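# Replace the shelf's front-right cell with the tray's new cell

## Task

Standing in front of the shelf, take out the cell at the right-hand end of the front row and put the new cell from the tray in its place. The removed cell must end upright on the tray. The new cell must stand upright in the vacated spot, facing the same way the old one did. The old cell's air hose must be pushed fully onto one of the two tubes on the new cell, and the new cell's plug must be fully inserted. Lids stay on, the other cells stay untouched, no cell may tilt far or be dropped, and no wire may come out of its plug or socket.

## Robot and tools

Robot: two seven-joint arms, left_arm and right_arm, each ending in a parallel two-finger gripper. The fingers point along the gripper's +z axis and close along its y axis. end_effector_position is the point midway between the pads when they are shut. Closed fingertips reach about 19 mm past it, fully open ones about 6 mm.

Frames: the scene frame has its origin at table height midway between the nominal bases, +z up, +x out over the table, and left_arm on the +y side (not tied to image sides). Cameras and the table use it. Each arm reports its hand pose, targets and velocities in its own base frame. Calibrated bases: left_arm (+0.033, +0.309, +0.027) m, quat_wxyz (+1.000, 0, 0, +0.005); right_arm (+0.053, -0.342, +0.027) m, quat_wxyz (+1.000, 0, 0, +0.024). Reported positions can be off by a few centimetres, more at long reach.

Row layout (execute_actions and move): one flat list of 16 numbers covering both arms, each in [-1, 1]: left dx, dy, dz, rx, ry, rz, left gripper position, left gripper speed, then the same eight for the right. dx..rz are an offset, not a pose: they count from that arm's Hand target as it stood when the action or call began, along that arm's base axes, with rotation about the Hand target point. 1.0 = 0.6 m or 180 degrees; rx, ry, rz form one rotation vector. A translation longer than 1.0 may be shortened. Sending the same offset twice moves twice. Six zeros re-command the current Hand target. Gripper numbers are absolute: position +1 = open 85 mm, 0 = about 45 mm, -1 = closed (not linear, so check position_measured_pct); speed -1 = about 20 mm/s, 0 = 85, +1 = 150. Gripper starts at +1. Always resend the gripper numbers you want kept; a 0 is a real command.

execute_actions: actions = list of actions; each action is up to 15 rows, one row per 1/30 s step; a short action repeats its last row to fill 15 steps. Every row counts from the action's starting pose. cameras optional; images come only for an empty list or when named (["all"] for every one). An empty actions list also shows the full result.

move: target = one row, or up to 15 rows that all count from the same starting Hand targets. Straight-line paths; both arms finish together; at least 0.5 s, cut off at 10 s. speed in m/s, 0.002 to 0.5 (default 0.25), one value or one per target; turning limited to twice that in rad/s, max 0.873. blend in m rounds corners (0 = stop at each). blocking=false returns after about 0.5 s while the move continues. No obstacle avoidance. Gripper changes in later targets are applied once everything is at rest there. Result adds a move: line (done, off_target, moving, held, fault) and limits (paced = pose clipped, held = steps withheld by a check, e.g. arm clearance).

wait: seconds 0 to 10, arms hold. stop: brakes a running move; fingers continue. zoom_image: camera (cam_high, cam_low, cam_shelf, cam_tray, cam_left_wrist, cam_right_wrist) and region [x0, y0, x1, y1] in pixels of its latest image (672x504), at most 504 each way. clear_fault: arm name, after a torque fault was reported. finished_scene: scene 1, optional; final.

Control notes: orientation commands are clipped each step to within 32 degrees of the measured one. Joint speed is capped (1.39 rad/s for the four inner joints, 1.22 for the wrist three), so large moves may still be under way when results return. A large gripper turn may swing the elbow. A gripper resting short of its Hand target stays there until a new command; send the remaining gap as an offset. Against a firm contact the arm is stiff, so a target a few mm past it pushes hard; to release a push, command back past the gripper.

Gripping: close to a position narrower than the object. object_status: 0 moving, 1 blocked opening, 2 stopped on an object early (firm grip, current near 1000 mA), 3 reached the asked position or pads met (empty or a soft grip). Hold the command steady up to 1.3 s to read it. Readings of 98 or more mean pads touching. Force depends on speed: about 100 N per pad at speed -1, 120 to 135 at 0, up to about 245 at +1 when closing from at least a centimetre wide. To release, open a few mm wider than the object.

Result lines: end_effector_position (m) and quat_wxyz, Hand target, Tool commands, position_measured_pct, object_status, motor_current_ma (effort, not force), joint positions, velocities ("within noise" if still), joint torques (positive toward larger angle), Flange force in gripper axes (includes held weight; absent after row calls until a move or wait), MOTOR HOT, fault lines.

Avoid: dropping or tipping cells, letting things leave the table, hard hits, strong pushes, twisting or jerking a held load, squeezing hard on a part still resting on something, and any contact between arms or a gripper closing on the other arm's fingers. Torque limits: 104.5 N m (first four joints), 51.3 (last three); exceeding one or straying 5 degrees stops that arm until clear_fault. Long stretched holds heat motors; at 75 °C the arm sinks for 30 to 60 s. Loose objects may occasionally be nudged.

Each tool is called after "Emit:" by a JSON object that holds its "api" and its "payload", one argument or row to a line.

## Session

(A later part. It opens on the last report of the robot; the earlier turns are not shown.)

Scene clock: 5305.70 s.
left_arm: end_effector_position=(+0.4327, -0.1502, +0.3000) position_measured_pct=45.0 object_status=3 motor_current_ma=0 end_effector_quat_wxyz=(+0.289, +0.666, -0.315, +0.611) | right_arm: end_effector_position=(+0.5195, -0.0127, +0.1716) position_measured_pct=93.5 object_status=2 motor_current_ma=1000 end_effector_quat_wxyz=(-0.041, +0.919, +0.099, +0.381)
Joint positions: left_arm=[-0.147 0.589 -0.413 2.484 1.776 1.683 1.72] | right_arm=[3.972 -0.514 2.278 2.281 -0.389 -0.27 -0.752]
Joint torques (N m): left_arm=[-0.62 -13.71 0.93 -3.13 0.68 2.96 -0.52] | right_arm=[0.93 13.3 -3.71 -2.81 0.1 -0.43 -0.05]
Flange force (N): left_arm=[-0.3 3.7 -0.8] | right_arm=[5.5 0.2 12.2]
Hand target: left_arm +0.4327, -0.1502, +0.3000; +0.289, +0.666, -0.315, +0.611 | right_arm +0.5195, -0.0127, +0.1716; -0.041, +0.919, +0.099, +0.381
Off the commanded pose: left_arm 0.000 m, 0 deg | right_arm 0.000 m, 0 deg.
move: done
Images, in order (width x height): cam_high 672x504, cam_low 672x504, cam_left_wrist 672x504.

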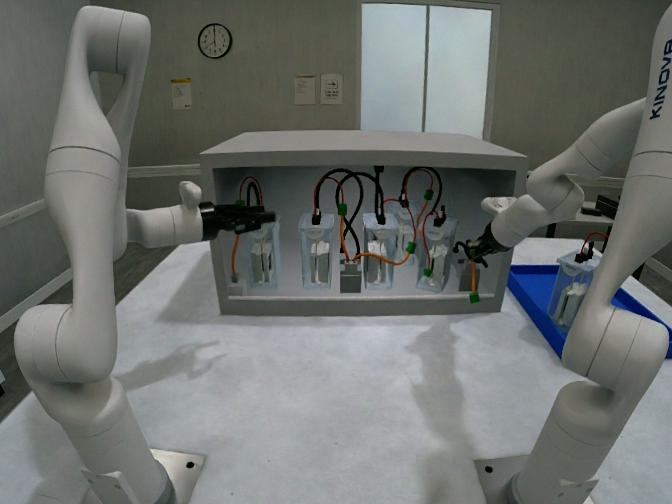

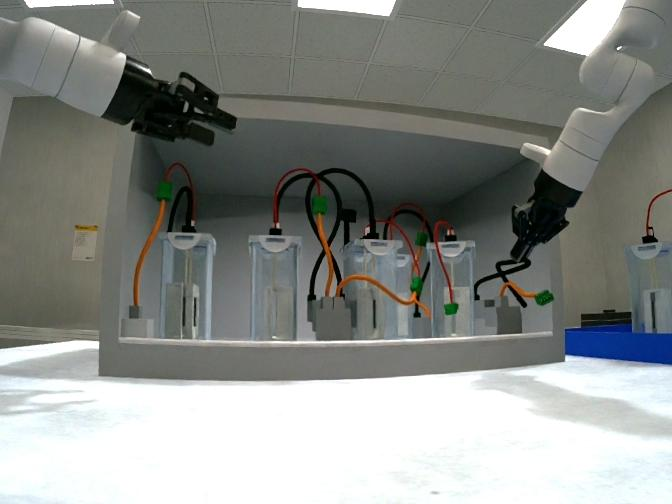

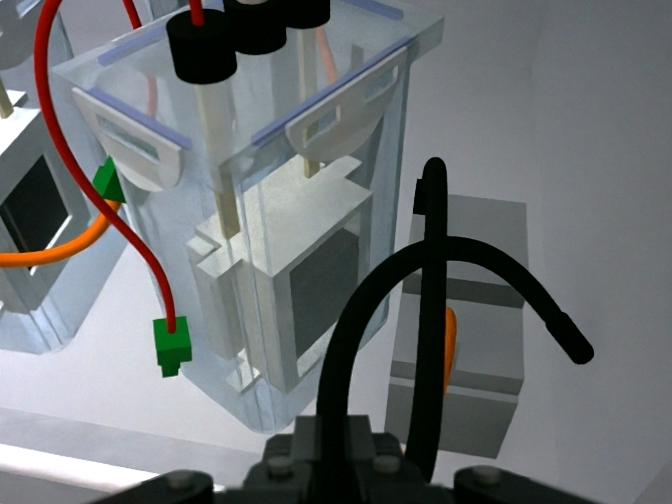

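Emit:
{"api": "move", "payload": {
  "target": [0,0,0,0,0,0,0.1,-0.8,0.043,-0.0438,0.11,-0.3455,-0.075,0.3535,-0.95,-1],
  "speed": 0.08,
  "cameras": ["cam_left_wrist","cam_high","cam_low"]
}}

Emit:
{"api": "zoom_image", "payload": {
  "camera": "cam_low",
  "region": [420, 160, 600, 350]
}}

Emit:
{"api": "zoom_image", "payload": {
  "camera": "cam_high",
  "region": [400, 180, 540, 320]
}}

Scene clock: 5357.60 s.
left_arm: end_effector_position=(+0.4327, -0.1502, +0.3000) position_measured_pct=45.0 object_status=3 motor_current_ma=0 end_effector_quat_wxyz=(+0.289, +0.666, -0.315, +0.611) | right_arm: end_effector_position=(+0.5453, -0.0390, +0.2376) position_measured_pct=93.5 object_status=2 motor_current_ma=1000 end_effector_quat_wxyz=(+0.240, +0.580, +0.719, +0.298)
Joint positions: left_arm=[-0.147 0.589 -0.413 2.484 1.776 1.683 1.72] | right_arm=[4.077 -0.39 2.245 2.104 0.373 0.046 0.044]
Joint torques (N m): left_arm=[-0.5 -13.76 0.87 -3.12 0.55 2.98 -0.53] | right_arm=[1.09 13.48 -3.63 -7.09 -0.12 -1.86 0.03]
Flange force (N): left_arm=[-0.6 3.6 -0.4] | right_arm=[2.2 1.9 15.5]
Hand target: left_arm +0.4327, -0.1502, +0.3000; +0.289, +0.666, -0.315, +0.611 | right_arm +0.5453, -0.0390, +0.2376; +0.240, +0.580, +0.719, +0.298
Off the commanded pose: left_arm 0.000 m, 0 deg | right_arm 0.000 m, 0 deg.
move: done
Images, in order (width x height): cam_high 672x504, cam_low 672x504, cam_left_wrist 672x504.

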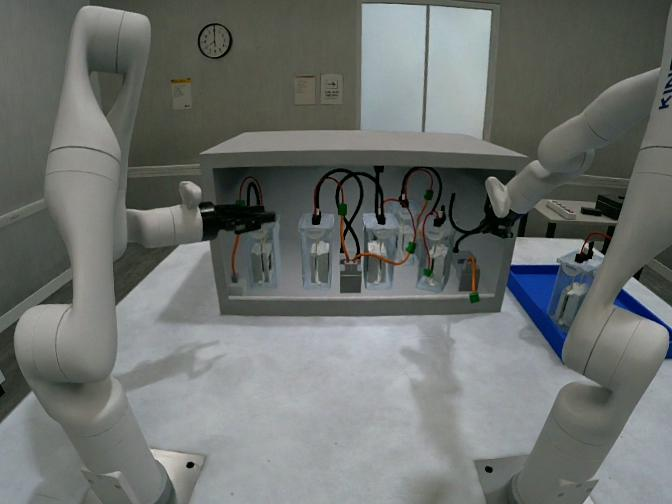

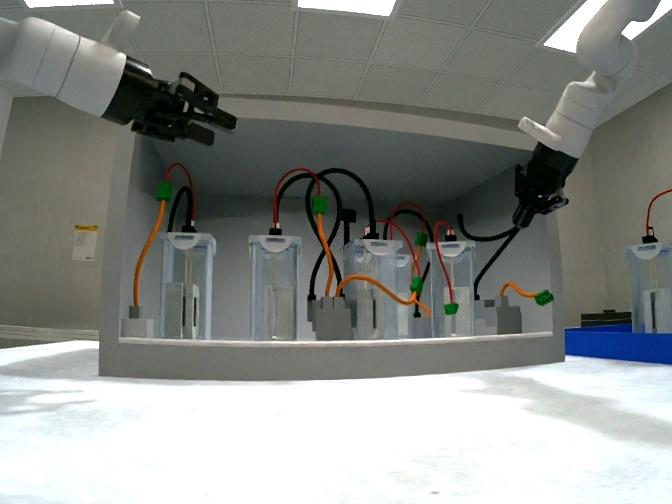

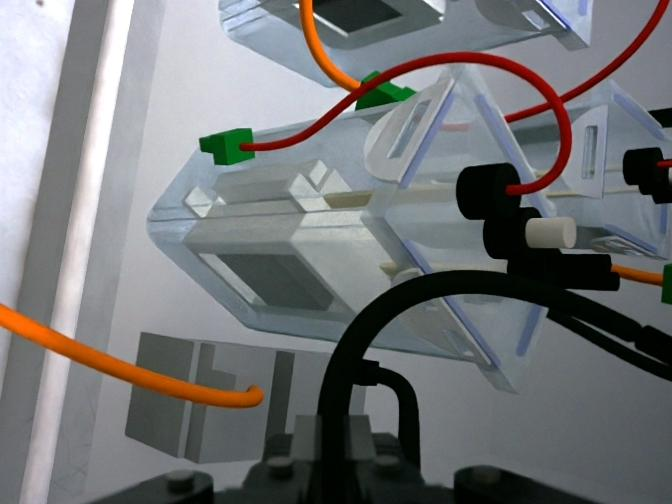

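Scaled by 2.653 from the camera's 672x504 image, which has a finer 960x720 frame.

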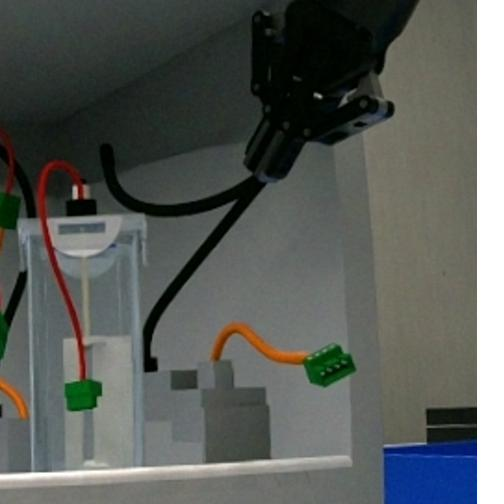

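Scaled by 3.600 from the camera's 672x504 image, which has a finer 960x720 frame.

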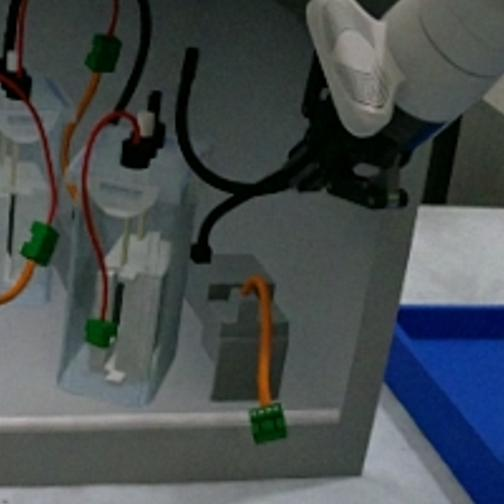

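Emit:
{"api": "move", "payload": {
  "target": [0,0,0,0,0,0,0.1,-0.8,0,0,0.02,0.0412,-0.19,0,-0.95,-1],
  "speed": 0.08,
  "cameras": ["cam_left_wrist","cam_high","cam_low","cam_right_wrist"]
}}

Emit:
{"api": "zoom_image", "payload": {
  "camera": "cam_low",
  "region": [420, 130, 620, 350]
}}

Emit:
{"api": "zoom_image", "payload": {
  "camera": "cam_high",
  "region": [400, 160, 540, 320]
}}

Scene clock: 5483.47 s.
left_arm: end_effector_position=(+0.4327, -0.1502, +0.3000) position_measured_pct=45.0 object_status=3 motor_current_ma=0 end_effector_quat_wxyz=(+0.289, +0.666, -0.315, +0.611) | right_arm: end_effector_position=(+0.5453, -0.0390, +0.2496) position_measured_pct=93.5 object_status=2 motor_current_ma=1000 end_effector_quat_wxyz=(+0.403, +0.481, +0.597, +0.500)
Joint positions: left_arm=[-0.147 0.589 -0.413 2.484 1.776 1.683 1.72] | right_arm=[4.042 -0.755 2.438 2.472 0.449 -1.128 0.397]
Joint torques (N m): left_arm=[-0.64 -13.69 0.95 -3.27 0.63 2.93 -0.62] | right_arm=[1.4 16.01 -5 -1.48 1.04 -3.14 0.07]
Flange force (N): left_arm=[0.0 3.9 -0.6] | right_arm=[0.6 -8.1 8.1]
Hand target: left_arm +0.4327, -0.1502, +0.3000; +0.289, +0.666, -0.315, +0.611 | right_arm +0.5453, -0.0390, +0.2496; +0.403, +0.481, +0.597, +0.500
Off the commanded pose: left_arm 0.000 m, 0 deg | right_arm 0.000 m, 0 deg.
move: done
Images, in order (width x height): cam_high 672x504, cam_low 672x504, cam_left_wrist 672x504, cam_right_wrist 672x504.

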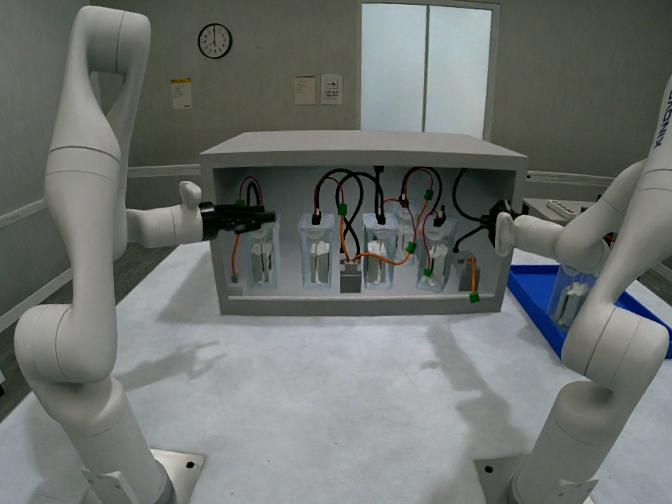

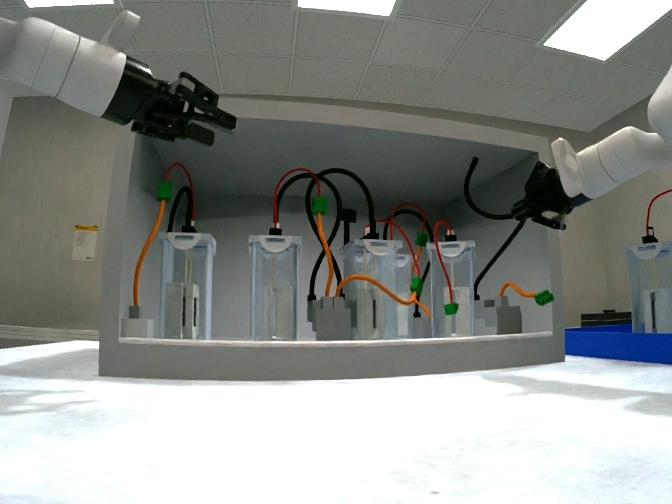

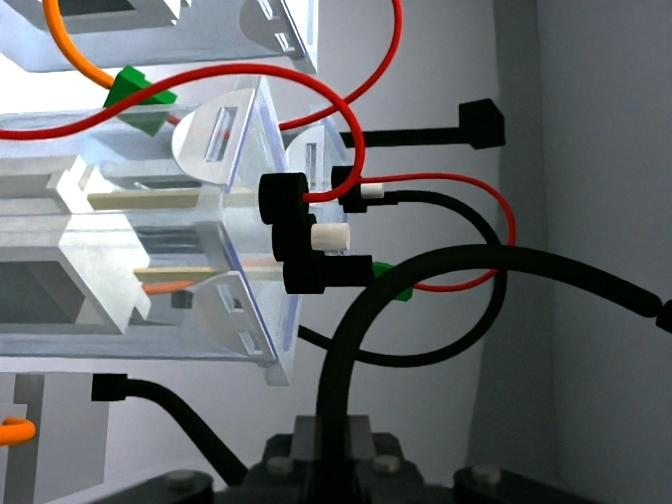

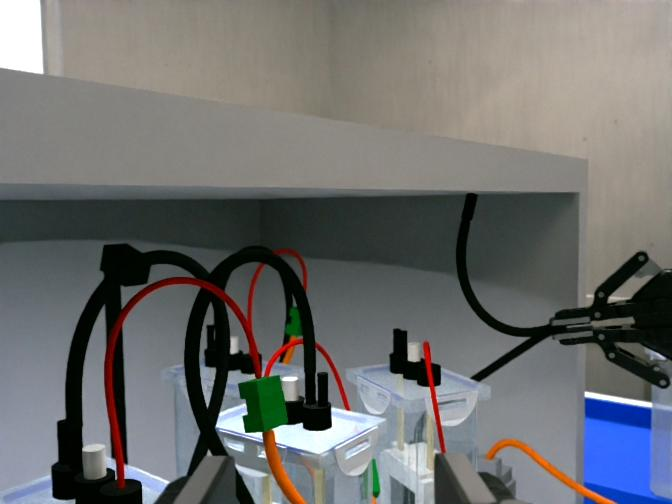

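Scaled by 2.291 from the camera's 672x504 image, which has a finer 960x720 frame.

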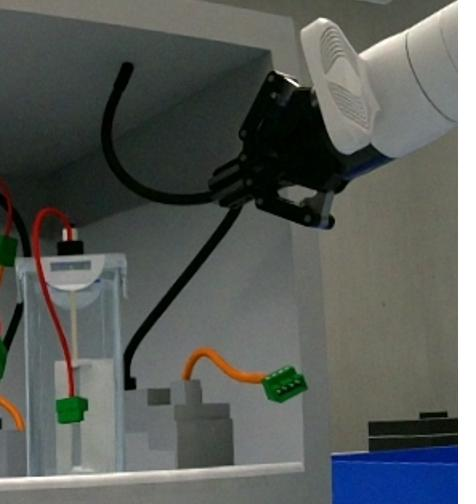

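Scaled by 3.150 from the camera's 672x504 image, which has a finer 960x720 frame.

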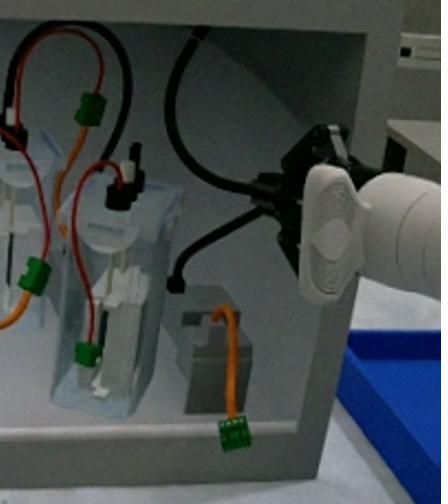

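Emit:
{"api": "move", "payload": {
  "target": [0,0,0,0,0,0,0.1,-0.8,-0.026,-0.024,-0.04,0,0,0.122,-0.95,-1],
  "speed": 0.08,
  "cameras": ["cam_left_wrist","cam_high","cam_low","cam_right_wrist"]
}}

Emit:
{"api": "zoom_image", "payload": {
  "camera": "cam_low",
  "region": [420, 130, 620, 350]
}}

Emit:
{"api": "zoom_image", "payload": {
  "camera": "cam_high",
  "region": [400, 160, 540, 320]
}}

Scene clock: 5545.17 s.
left_arm: end_effector_position=(+0.4327, -0.1502, +0.3000) position_measured_pct=45.0 object_status=3 motor_current_ma=0 end_effector_quat_wxyz=(+0.289, +0.666, -0.315, +0.611) | right_arm: end_effector_position=(+0.5297, -0.0534, +0.2256) position_measured_pct=93.5 object_status=2 motor_current_ma=1000 end_effector_quat_wxyz=(+0.301, +0.358, +0.677, +0.568)
Joint positions: left_arm=[-0.147 0.589 -0.413 2.484 1.776 1.683 1.72] | right_arm=[4.359 -0.907 2.371 2.188 1.37 -0.784 -0.063]
Joint torques (N m): left_arm=[-0.64 -13.75 0.9 -3.08 0.56 2.93 -0.56] | right_arm=[1.3 16.34 -7.08 -0.96 -0.09 -3.09 0.06]
Flange force (N): left_arm=[-0.4 3.5 -0.1] | right_arm=[-4.8 -5.3 5.8]
Hand target: left_arm +0.4327, -0.1502, +0.3000; +0.289, +0.666, -0.315, +0.611 | right_arm +0.5297, -0.0534, +0.2256; +0.301, +0.358, +0.677, +0.568
Off the commanded pose: left_arm 0.000 m, 0 deg | right_arm 0.000 m, 0 deg.
move: done
Images, in order (width x height): cam_high 672x504, cam_low 672x504, cam_left_wrist 672x504, cam_right_wrist 672x504.

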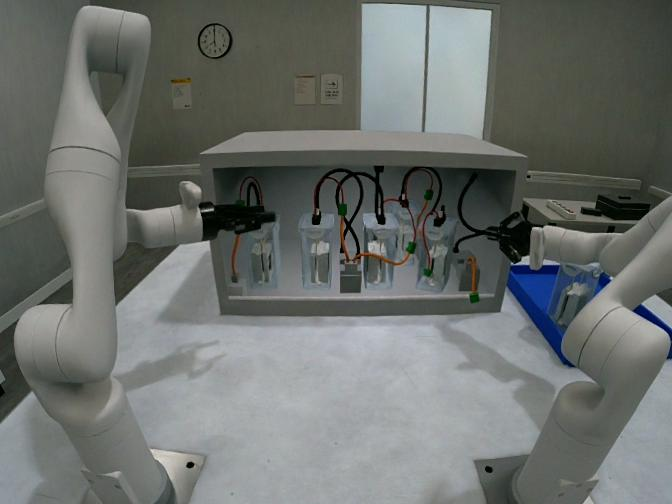

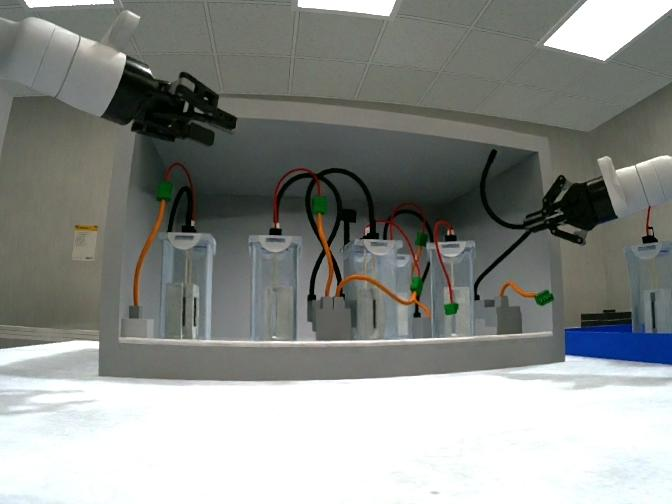

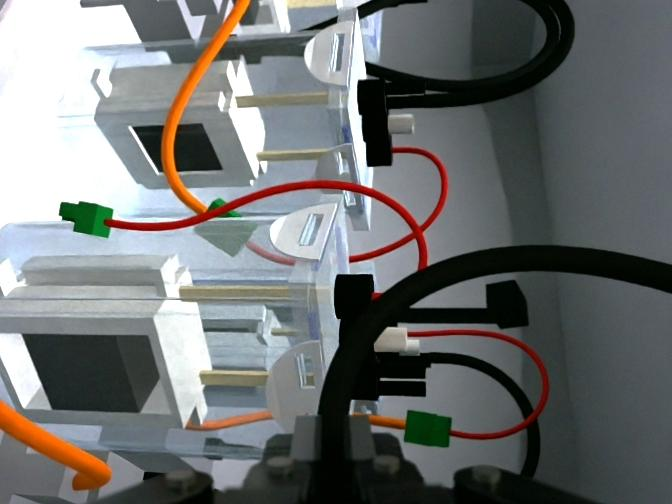

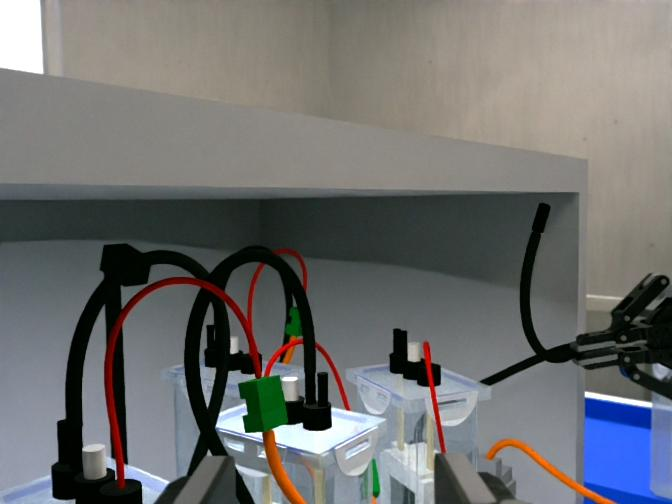

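Scaled by 2.291 from the camera's 672x504 image, which has a finer 960x720 frame.

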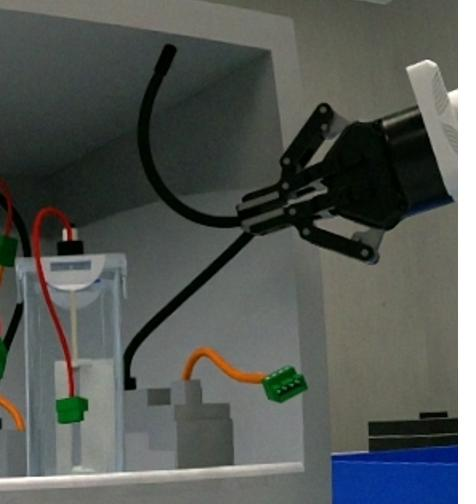

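Scaled by 3.150 from the camera's 672x504 image, which has a finer 960x720 frame.

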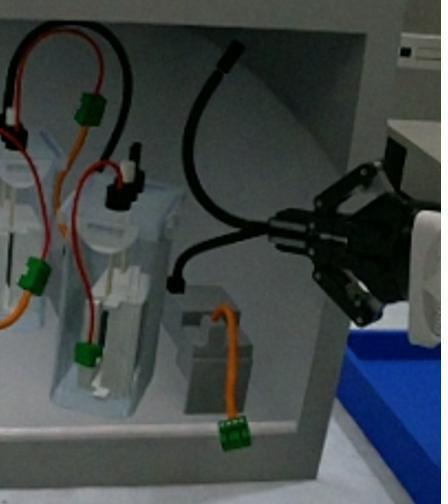

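Emit:
{"api": "move", "payload": {
  "target": [0.1263,-0.373,-0.0667,-0.0252,-0.0115,-0.1664,0.0,-0.8,-0.0338,0.0016,-0.0793,0,0,0,-0.95,-1],
  "speed": 0.1,
  "cameras": ["cam_left_wrist","cam_high","cam_low","cam_right_wrist"]
}}

Scene clock: 5621.60 s.
left_arm: end_effector_position=(+0.5085, -0.3740, +0.2600) position_measured_pct=49.8 object_status=3 motor_current_ma=0 end_effector_quat_wxyz=(+0.457, +0.540, -0.458, +0.539) | right_arm: end_effector_position=(+0.5094, -0.0524, +0.1781) position_measured_pct=93.5 object_status=2 motor_current_ma=1000 end_effector_quat_wxyz=(+0.301, +0.358, +0.677, +0.568)
Joint positions: left_arm=[0.186 0.905 -0.141 1.805 1.855 1.557 2.02] | right_arm=[4.361 -1.03 2.44 2.226 1.358 -0.817 0.11]
Joint torques (N m): left_arm=[-0.59 -20.91 2.05 -6.18 1.46 2.65 -0.62] | right_arm=[1.19 16.38 -6.77 1.13 0.31 -2.76 0.01]
Flange force (N): left_arm=[1.1 4.1 -1.1] | right_arm=[-4.0 -5.0 5.2]
Hand target: left_arm +0.5085, -0.3740, +0.2600; +0.457, +0.540, -0.458, +0.539 | right_arm +0.5094, -0.0524, +0.1781; +0.301, +0.358, +0.677, +0.568
Off the commanded pose: left_arm 0.000 m, 0 deg | right_arm 0.000 m, 0 deg.
move: done
Images, in order (width x height): cam_high 672x504, cam_low 672x504, cam_left_wrist 672x504, cam_right_wrist 672x504.

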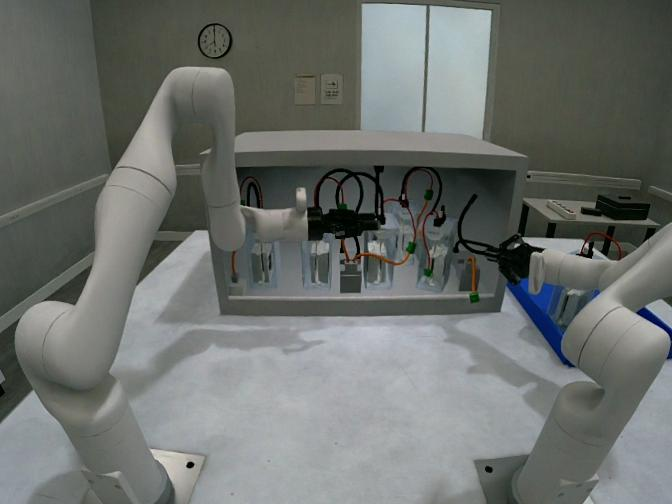

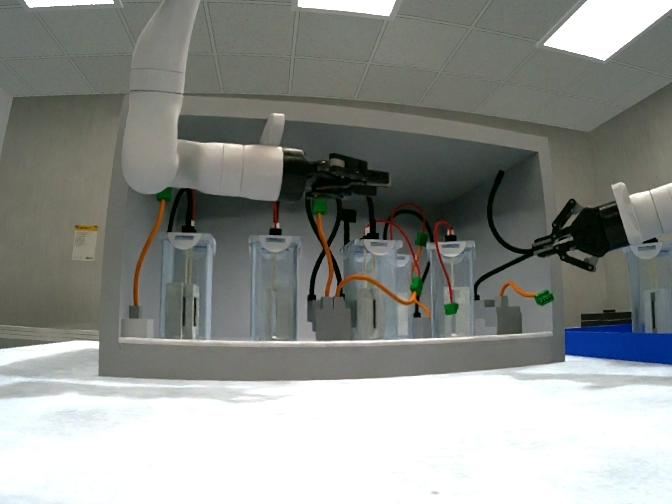

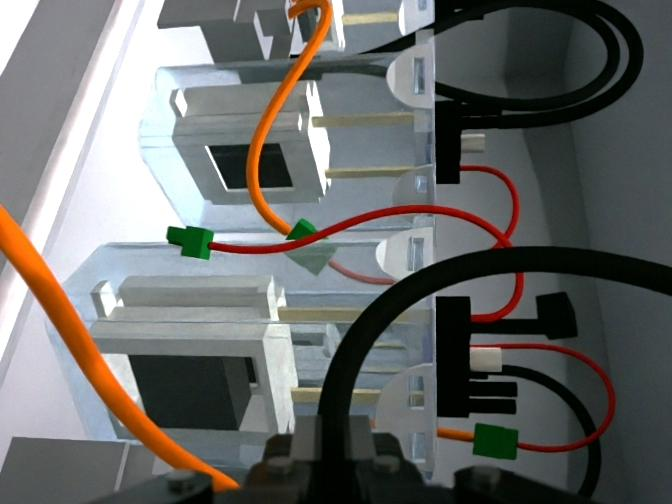

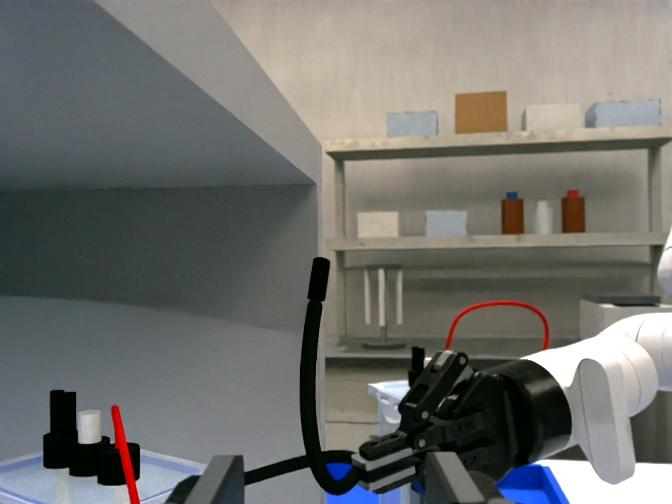

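Emit:
{"api": "move", "payload": {
  "target": [0.0793,-0.3125,0,0,0,0,0.0,-0.8,0,0,0,0,0,0,-0.95,-1],
  "speed": 0.08,
  "cameras": ["cam_high","cam_low","cam_right_wrist"]
}}

Scene clock: 5646.87 s.
left_arm: end_effector_position=(+0.5561, -0.5615, +0.2600) position_measured_pct=49.8 object_status=3 motor_current_ma=0 end_effector_quat_wxyz=(+0.457, +0.540, -0.458, +0.539) | right_arm: end_effector_position=(+0.5094, -0.0524, +0.1781) position_measured_pct=93.5 object_status=2 motor_current_ma=1000 end_effector_quat_wxyz=(+0.301, +0.358, +0.677, +0.568)
Joint positions: left_arm=[0.444 1.034 -0.037 1.404 2.058 1.223 2.197] | right_arm=[4.361 -1.03 2.44 2.226 1.358 -0.817 0.11]
Joint torques (N m): left_arm=[-0.7 -24.96 2.6 -9.4 1.75 2.43 -0.56] | right_arm=[1.26 16.38 -6.75 1.19 0.35 -2.76 0.03]
Flange force (N): left_arm=[1.2 5.6 -3.6] | right_arm=[-4.2 -4.9 5.6]
Hand target: left_arm +0.5561, -0.5615, +0.2600; +0.457, +0.540, -0.458, +0.539 | right_arm +0.5094, -0.0524, +0.1781; +0.301, +0.358, +0.677, +0.568
Off the commanded pose: left_arm 0.000 m, 0 deg | right_arm 0.000 m, 0 deg.
move: done
Images, in order (width x height): cam_high 672x504, cam_low 672x504, cam_right_wrist 672x504.

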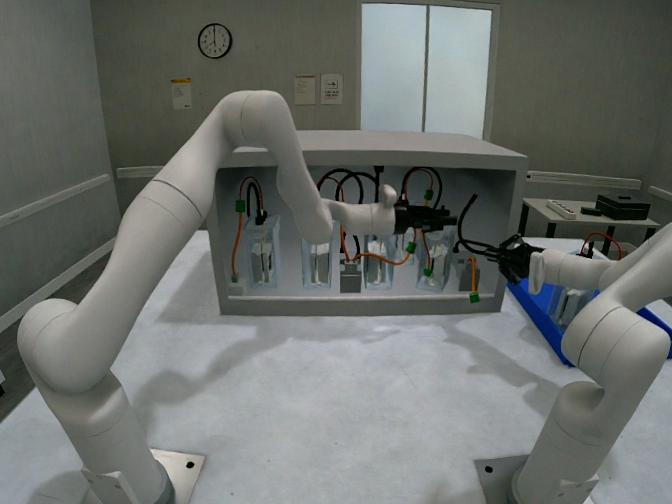

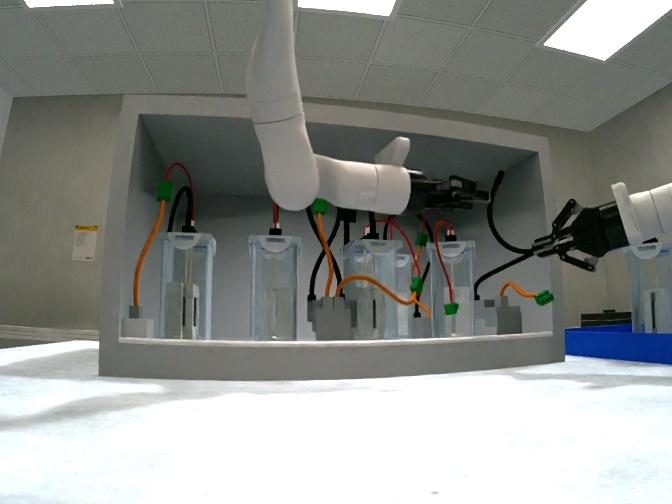

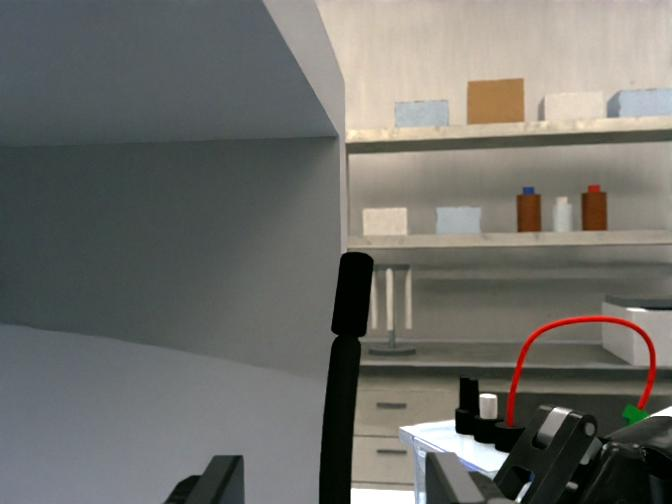

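Emit:
{"api": "move", "payload": {
  "target": [0.0165,-0.0985,0,0,0,0,0.0,-0.8,0,0,0,0,0,0,-0.95,-1],
  "speed": 0.06,
  "cameras": ["cam_high","cam_left_wrist","cam_right_wrist"]
}}

Scene clock: 5659.17 s.
left_arm: end_effector_position=(+0.5660, -0.6206, +0.2600) position_measured_pct=49.8 object_status=3 motor_current_ma=0 end_effector_quat_wxyz=(+0.457, +0.540, -0.458, +0.539) | right_arm: end_effector_position=(+0.5094, -0.0524, +0.1781) position_measured_pct=93.5 object_status=2 motor_current_ma=1000 end_effector_quat_wxyz=(+0.301, +0.358, +0.677, +0.568)
Joint positions: left_arm=[0.515 1.097 -0.018 1.234 2.08 1.112 2.266] | right_arm=[4.361 -1.03 2.44 2.226 1.358 -0.817 0.11]
Joint torques (N m): left_arm=[-0.42 -26.41 2.8 -10.16 1.89 2.25 -0.54] | right_arm=[1.25 16.41 -6.79 1.16 0.33 -2.76 0.04]
Flange force (N): left_arm=[1.3 4.9 -4.6] | right_arm=[-4.2 -5.0 5.5]
Hand target: left_arm +0.5660, -0.6206, +0.2600; +0.457, +0.540, -0.458, +0.539 | right_arm +0.5094, -0.0524, +0.1781; +0.301, +0.358, +0.677, +0.568
Off the commanded pose: left_arm 0.000 m, 0 deg | right_arm 0.000 m, 0 deg.
move: done
Images, in order (width x height): cam_high 672x504, cam_left_wrist 672x504, cam_right_wrist 672x504.

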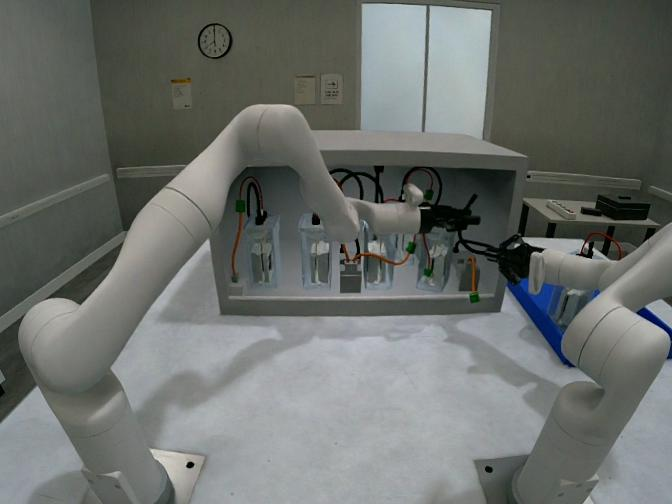

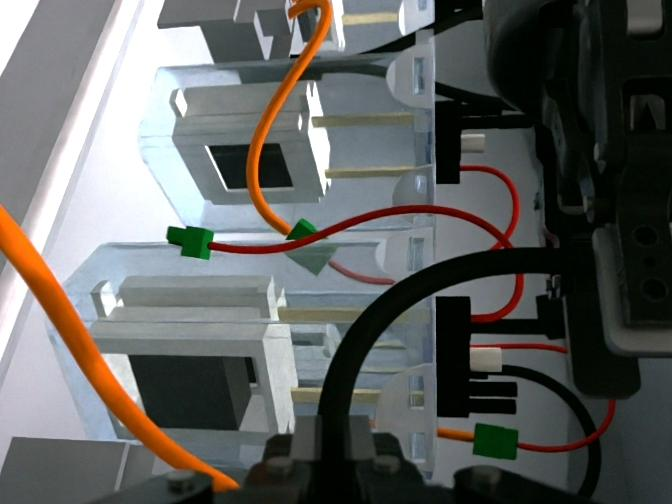

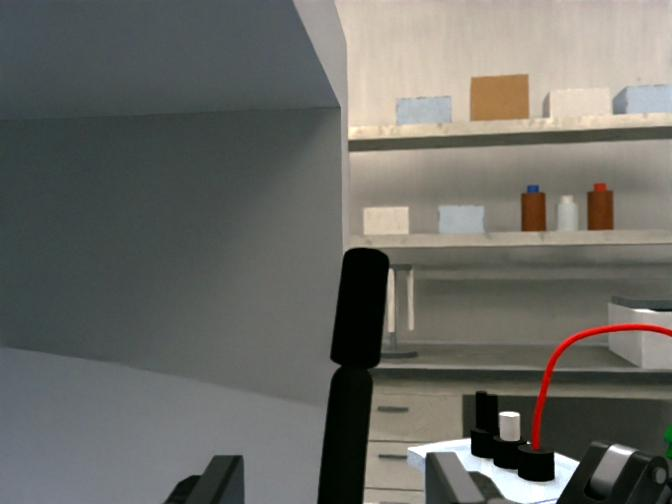

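Emit:
{"api": "move", "payload": {
  "target": [0,0,0,0,0,0,-0.95,-1,0,0,0,0,0,0,-0.95,-1],
  "cameras": ["cam_right_wrist","cam_low"]
}}

Emit:
{"api": "wait", "payload": {
  "seconds": 1.5
}}

Scene clock: 5667.97 s.
left_arm: end_effector_position=(+0.5660, -0.6206, +0.2600) position_measured_pct=93.1 object_status=0 motor_current_ma=1000 end_effector_quat_wxyz=(+0.457, +0.540, -0.458, +0.539) | right_arm: end_effector_position=(+0.5094, -0.0524, +0.1781) position_measured_pct=93.5 object_status=2 motor_current_ma=1000 end_effector_quat_wxyz=(+0.301, +0.358, +0.677, +0.568)
Joint positions: left_arm=[0.515 1.097 -0.018 1.234 2.08 1.112 2.266] | right_arm=[4.361 -1.03 2.44 2.226 1.358 -0.817 0.11]
Joint torques (N m): left_arm=[-0.59 -26.3 2.78 -10.05 1.83 2.26 -0.57] | right_arm=[1.26 16.4 -6.79 1.19 0.32 -2.81 0]
Flange force (N): left_arm=[1.5 4.9 -4.1] | right_arm=[-4.2 -5.1 5.5]
Hand target: left_arm +0.5660, -0.6206, +0.2600; +0.457, +0.540, -0.458, +0.539 | right_arm +0.5094, -0.0524, +0.1781; +0.301, +0.358, +0.677, +0.568
Off the commanded pose: left_arm 0.000 m, 0 deg | right_arm 0.000 m, 0 deg.
move: done
Images, in order (width x height): cam_low 672x504, cam_right_wrist 672x504.

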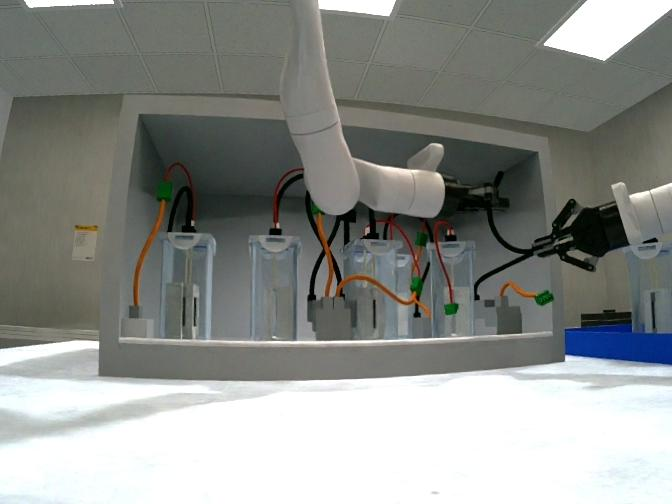

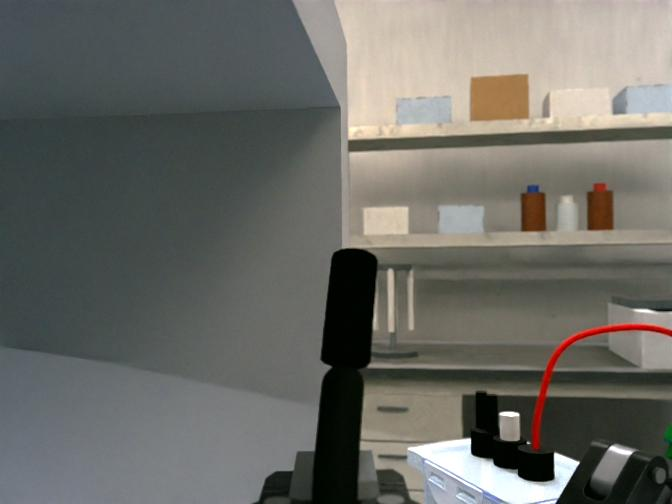

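Scene clock: 5669.47 s.
left_arm: end_effector_position=(+0.5660, -0.6206, +0.2600) position_measured_pct=93.1 object_status=2 motor_current_ma=1000 end_effector_quat_wxyz=(+0.457, +0.540, -0.458, +0.539) | right_arm: end_effector_position=(+0.5094, -0.0524, +0.1781) position_measured_pct=93.5 object_status=2 motor_current_ma=1000 end_effector_quat_wxyz=(+0.301, +0.358, +0.677, +0.568)
Joint positions: left_arm=[0.515 1.097 -0.018 1.234 2.08 1.112 2.266] | right_arm=[4.361 -1.03 2.44 2.226 1.358 -0.817 0.11]
Joint torques (N m): left_arm=[-0.61 -26.37 2.73 -10.09 1.86 2.31 -0.55] | right_arm=[1.23 16.4 -6.81 1.21 0.32 -2.83 -0.01]
Flange force (N): left_arm=[1.4 4.9 -4.0] | right_arm=[-4.2 -5.1 5.5]
Hand target: left_arm +0.5660, -0.6206, +0.2600; +0.457, +0.540, -0.458, +0.539 | right_arm +0.5094, -0.0524, +0.1781; +0.301, +0.358, +0.677, +0.568
Tool commands: left_gripper/position=-0.95 left_gripper/speed=-1.0 right_gripper/position=-0.95 right_gripper/speed=-1.0
Off the commanded pose: left_arm 0.000 m, 0 deg | right_arm 0.000 m, 0 deg.
wait: 1.50 s; at rest by 0.17 s

Emit:
{"api": "move", "payload": {
  "target": [0,0,0,0,0,0,-0.95,-1,0,0,0,0,0,0,-0.4,-1],
  "cameras": ["cam_right_wrist","cam_low","cam_left_wrist","cam_high"]
}}

Scene clock: 5698.67 s.
left_arm: end_effector_position=(+0.5660, -0.6206, +0.2600) position_measured_pct=93.1 object_status=2 motor_current_ma=1000 end_effector_quat_wxyz=(+0.457, +0.540, -0.458, +0.539) | right_arm: end_effector_position=(+0.5094, -0.0524, +0.1781) position_measured_pct=69.7 object_status=0 motor_current_ma=0 end_effector_quat_wxyz=(+0.301, +0.358, +0.677, +0.568)
Joint positions: left_arm=[0.516 1.097 -0.018 1.234 2.08 1.112 2.266] | right_arm=[4.361 -1.03 2.44 2.226 1.358 -0.817 0.11]
Joint torques (N m): left_arm=[-0.52 -26.36 2.92 -10.09 1.85 2.3 -0.62] | right_arm=[0.62 16.12 -7.01 0.56 0.15 -2.66 -0.01]
Flange force (N): left_arm=[1.5 4.6 -4.2] | right_arm=[-2.9 -4.4 2.5]
Hand target: left_arm +0.5660, -0.6206, +0.2600; +0.457, +0.540, -0.458, +0.539 | right_arm +0.5094, -0.0524, +0.1780; +0.301, +0.358, +0.677, +0.568
Off the commanded pose: left_arm 0.000 m, 0 deg | right_arm 0.000 m, 0 deg.
move: done
Images, in order (width x height): cam_high 672x504, cam_low 672x504, cam_left_wrist 672x504, cam_right_wrist 672x504.

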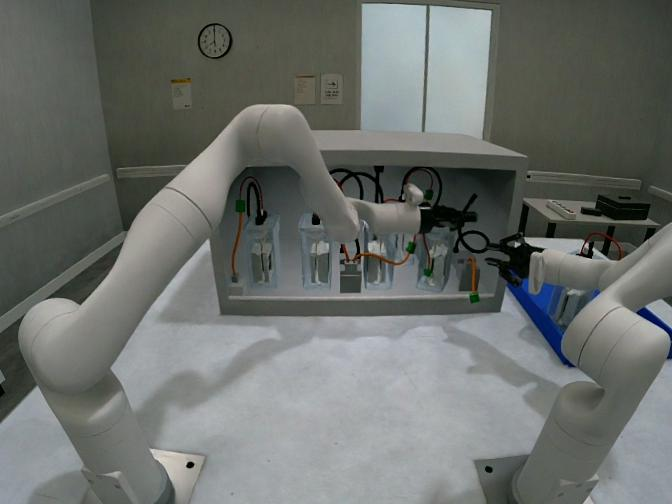

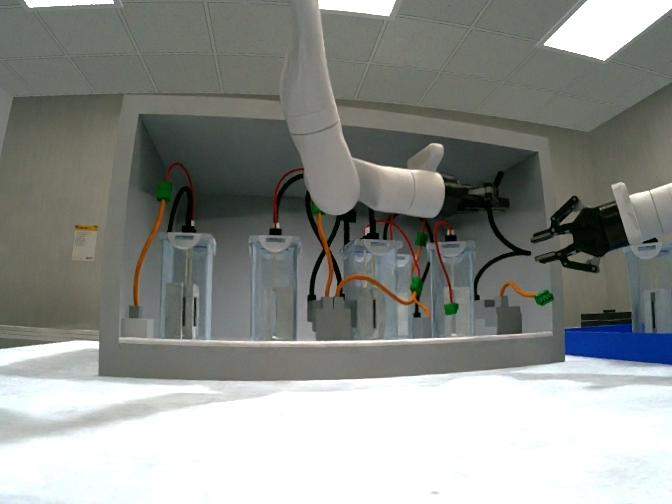

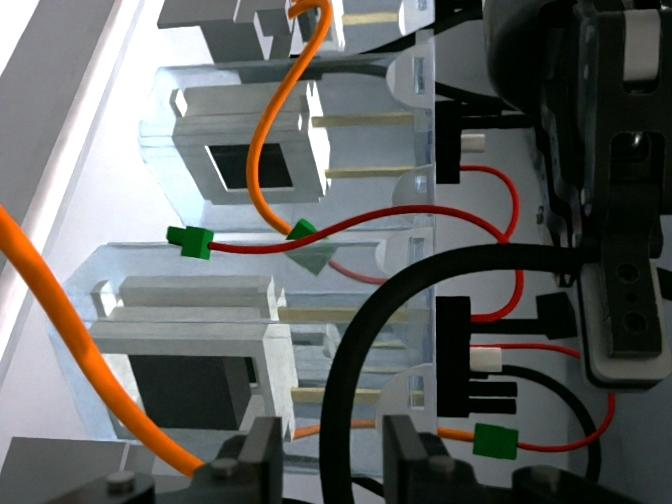

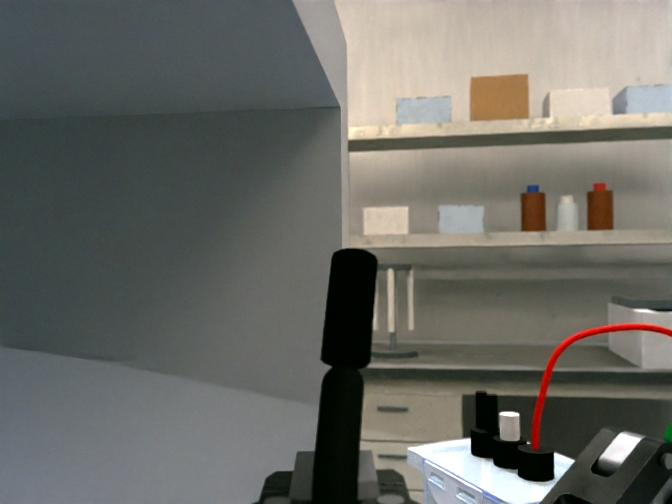

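Emit:
{"api": "move", "payload": {
  "target": [
    [0,0,0,0,0,0,-0.95,-1,-0.096,-0.064,0.0,0,0,0,-0.4,-1],
    [0,0,0,0.0,0,0.12,-0.95,-1,-0.096,-0.064,0,0,0,0,-0.4,-1]
  ],
  "speed": 0.06,
  "cameras": ["cam_right_wrist","cam_low","cam_high"]
}}

Scene clock: 5773.20 s.
left_arm: end_effector_position=(+0.5660, -0.6206, +0.2600) position_measured_pct=93.1 object_status=2 motor_current_ma=1000 end_effector_quat_wxyz=(+0.348, +0.616, -0.349, +0.615) | right_arm: end_effector_position=(+0.4518, -0.0908, +0.1781) position_measured_pct=69.7 object_status=3 motor_current_ma=0 end_effector_quat_wxyz=(+0.301, +0.358, +0.677, +0.568)
Joint positions: left_arm=[0.688 0.993 -0.027 1.518 2.712 0.992 1.838] | right_arm=[4.529 -1.006 2.5 2.26 1.596 -0.865 0.005]
Joint torques (N m): left_arm=[-0.52 -25.19 1.47 -9.86 0.78 2.9 -0.59] | right_arm=[0.63 15.46 -6.36 1.29 -0.06 -2.65 -0.02]
Flange force (N): left_arm=[0.6 1.8 -6.1] | right_arm=[-3.6 -4.5 1.4]
Hand target: left_arm +0.5660, -0.6206, +0.2600; +0.348, +0.616, -0.349, +0.615 | right_arm +0.4518, -0.0908, +0.1781; +0.301, +0.358, +0.677, +0.568
Off the commanded pose: left_arm 0.000 m, 0 deg | right_arm 0.000 m, 0 deg.
move: done
Images, in order (width x height): cam_high 672x504, cam_low 672x504, cam_right_wrist 672x504.

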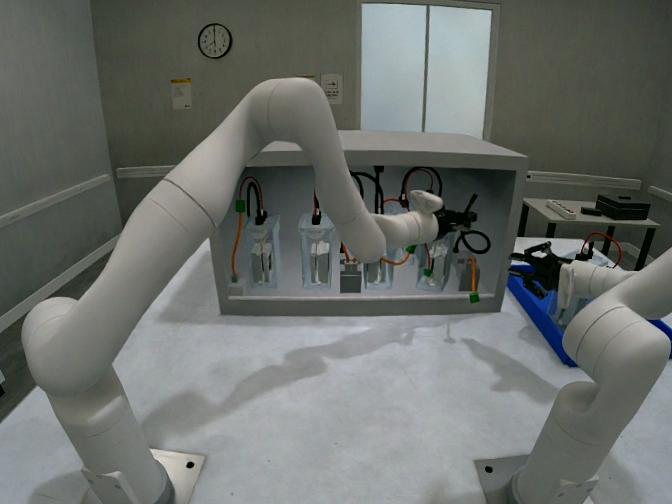

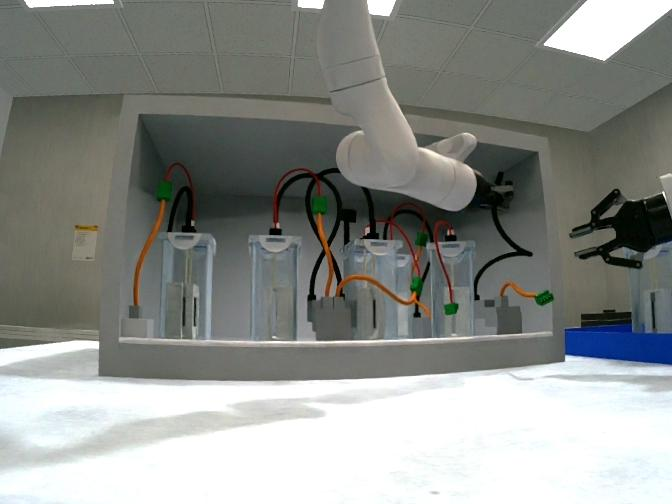

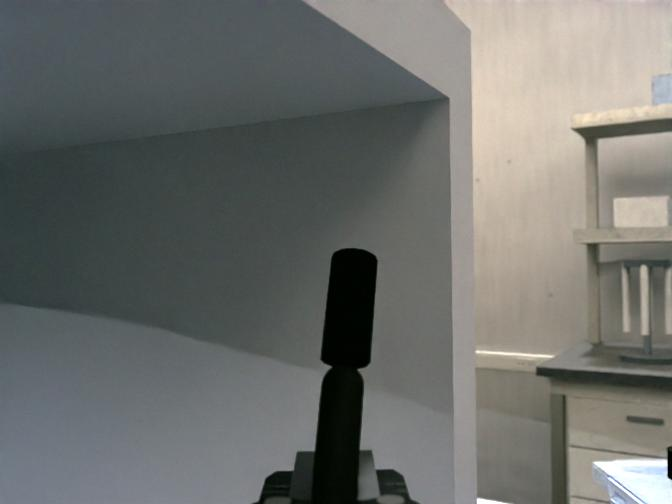

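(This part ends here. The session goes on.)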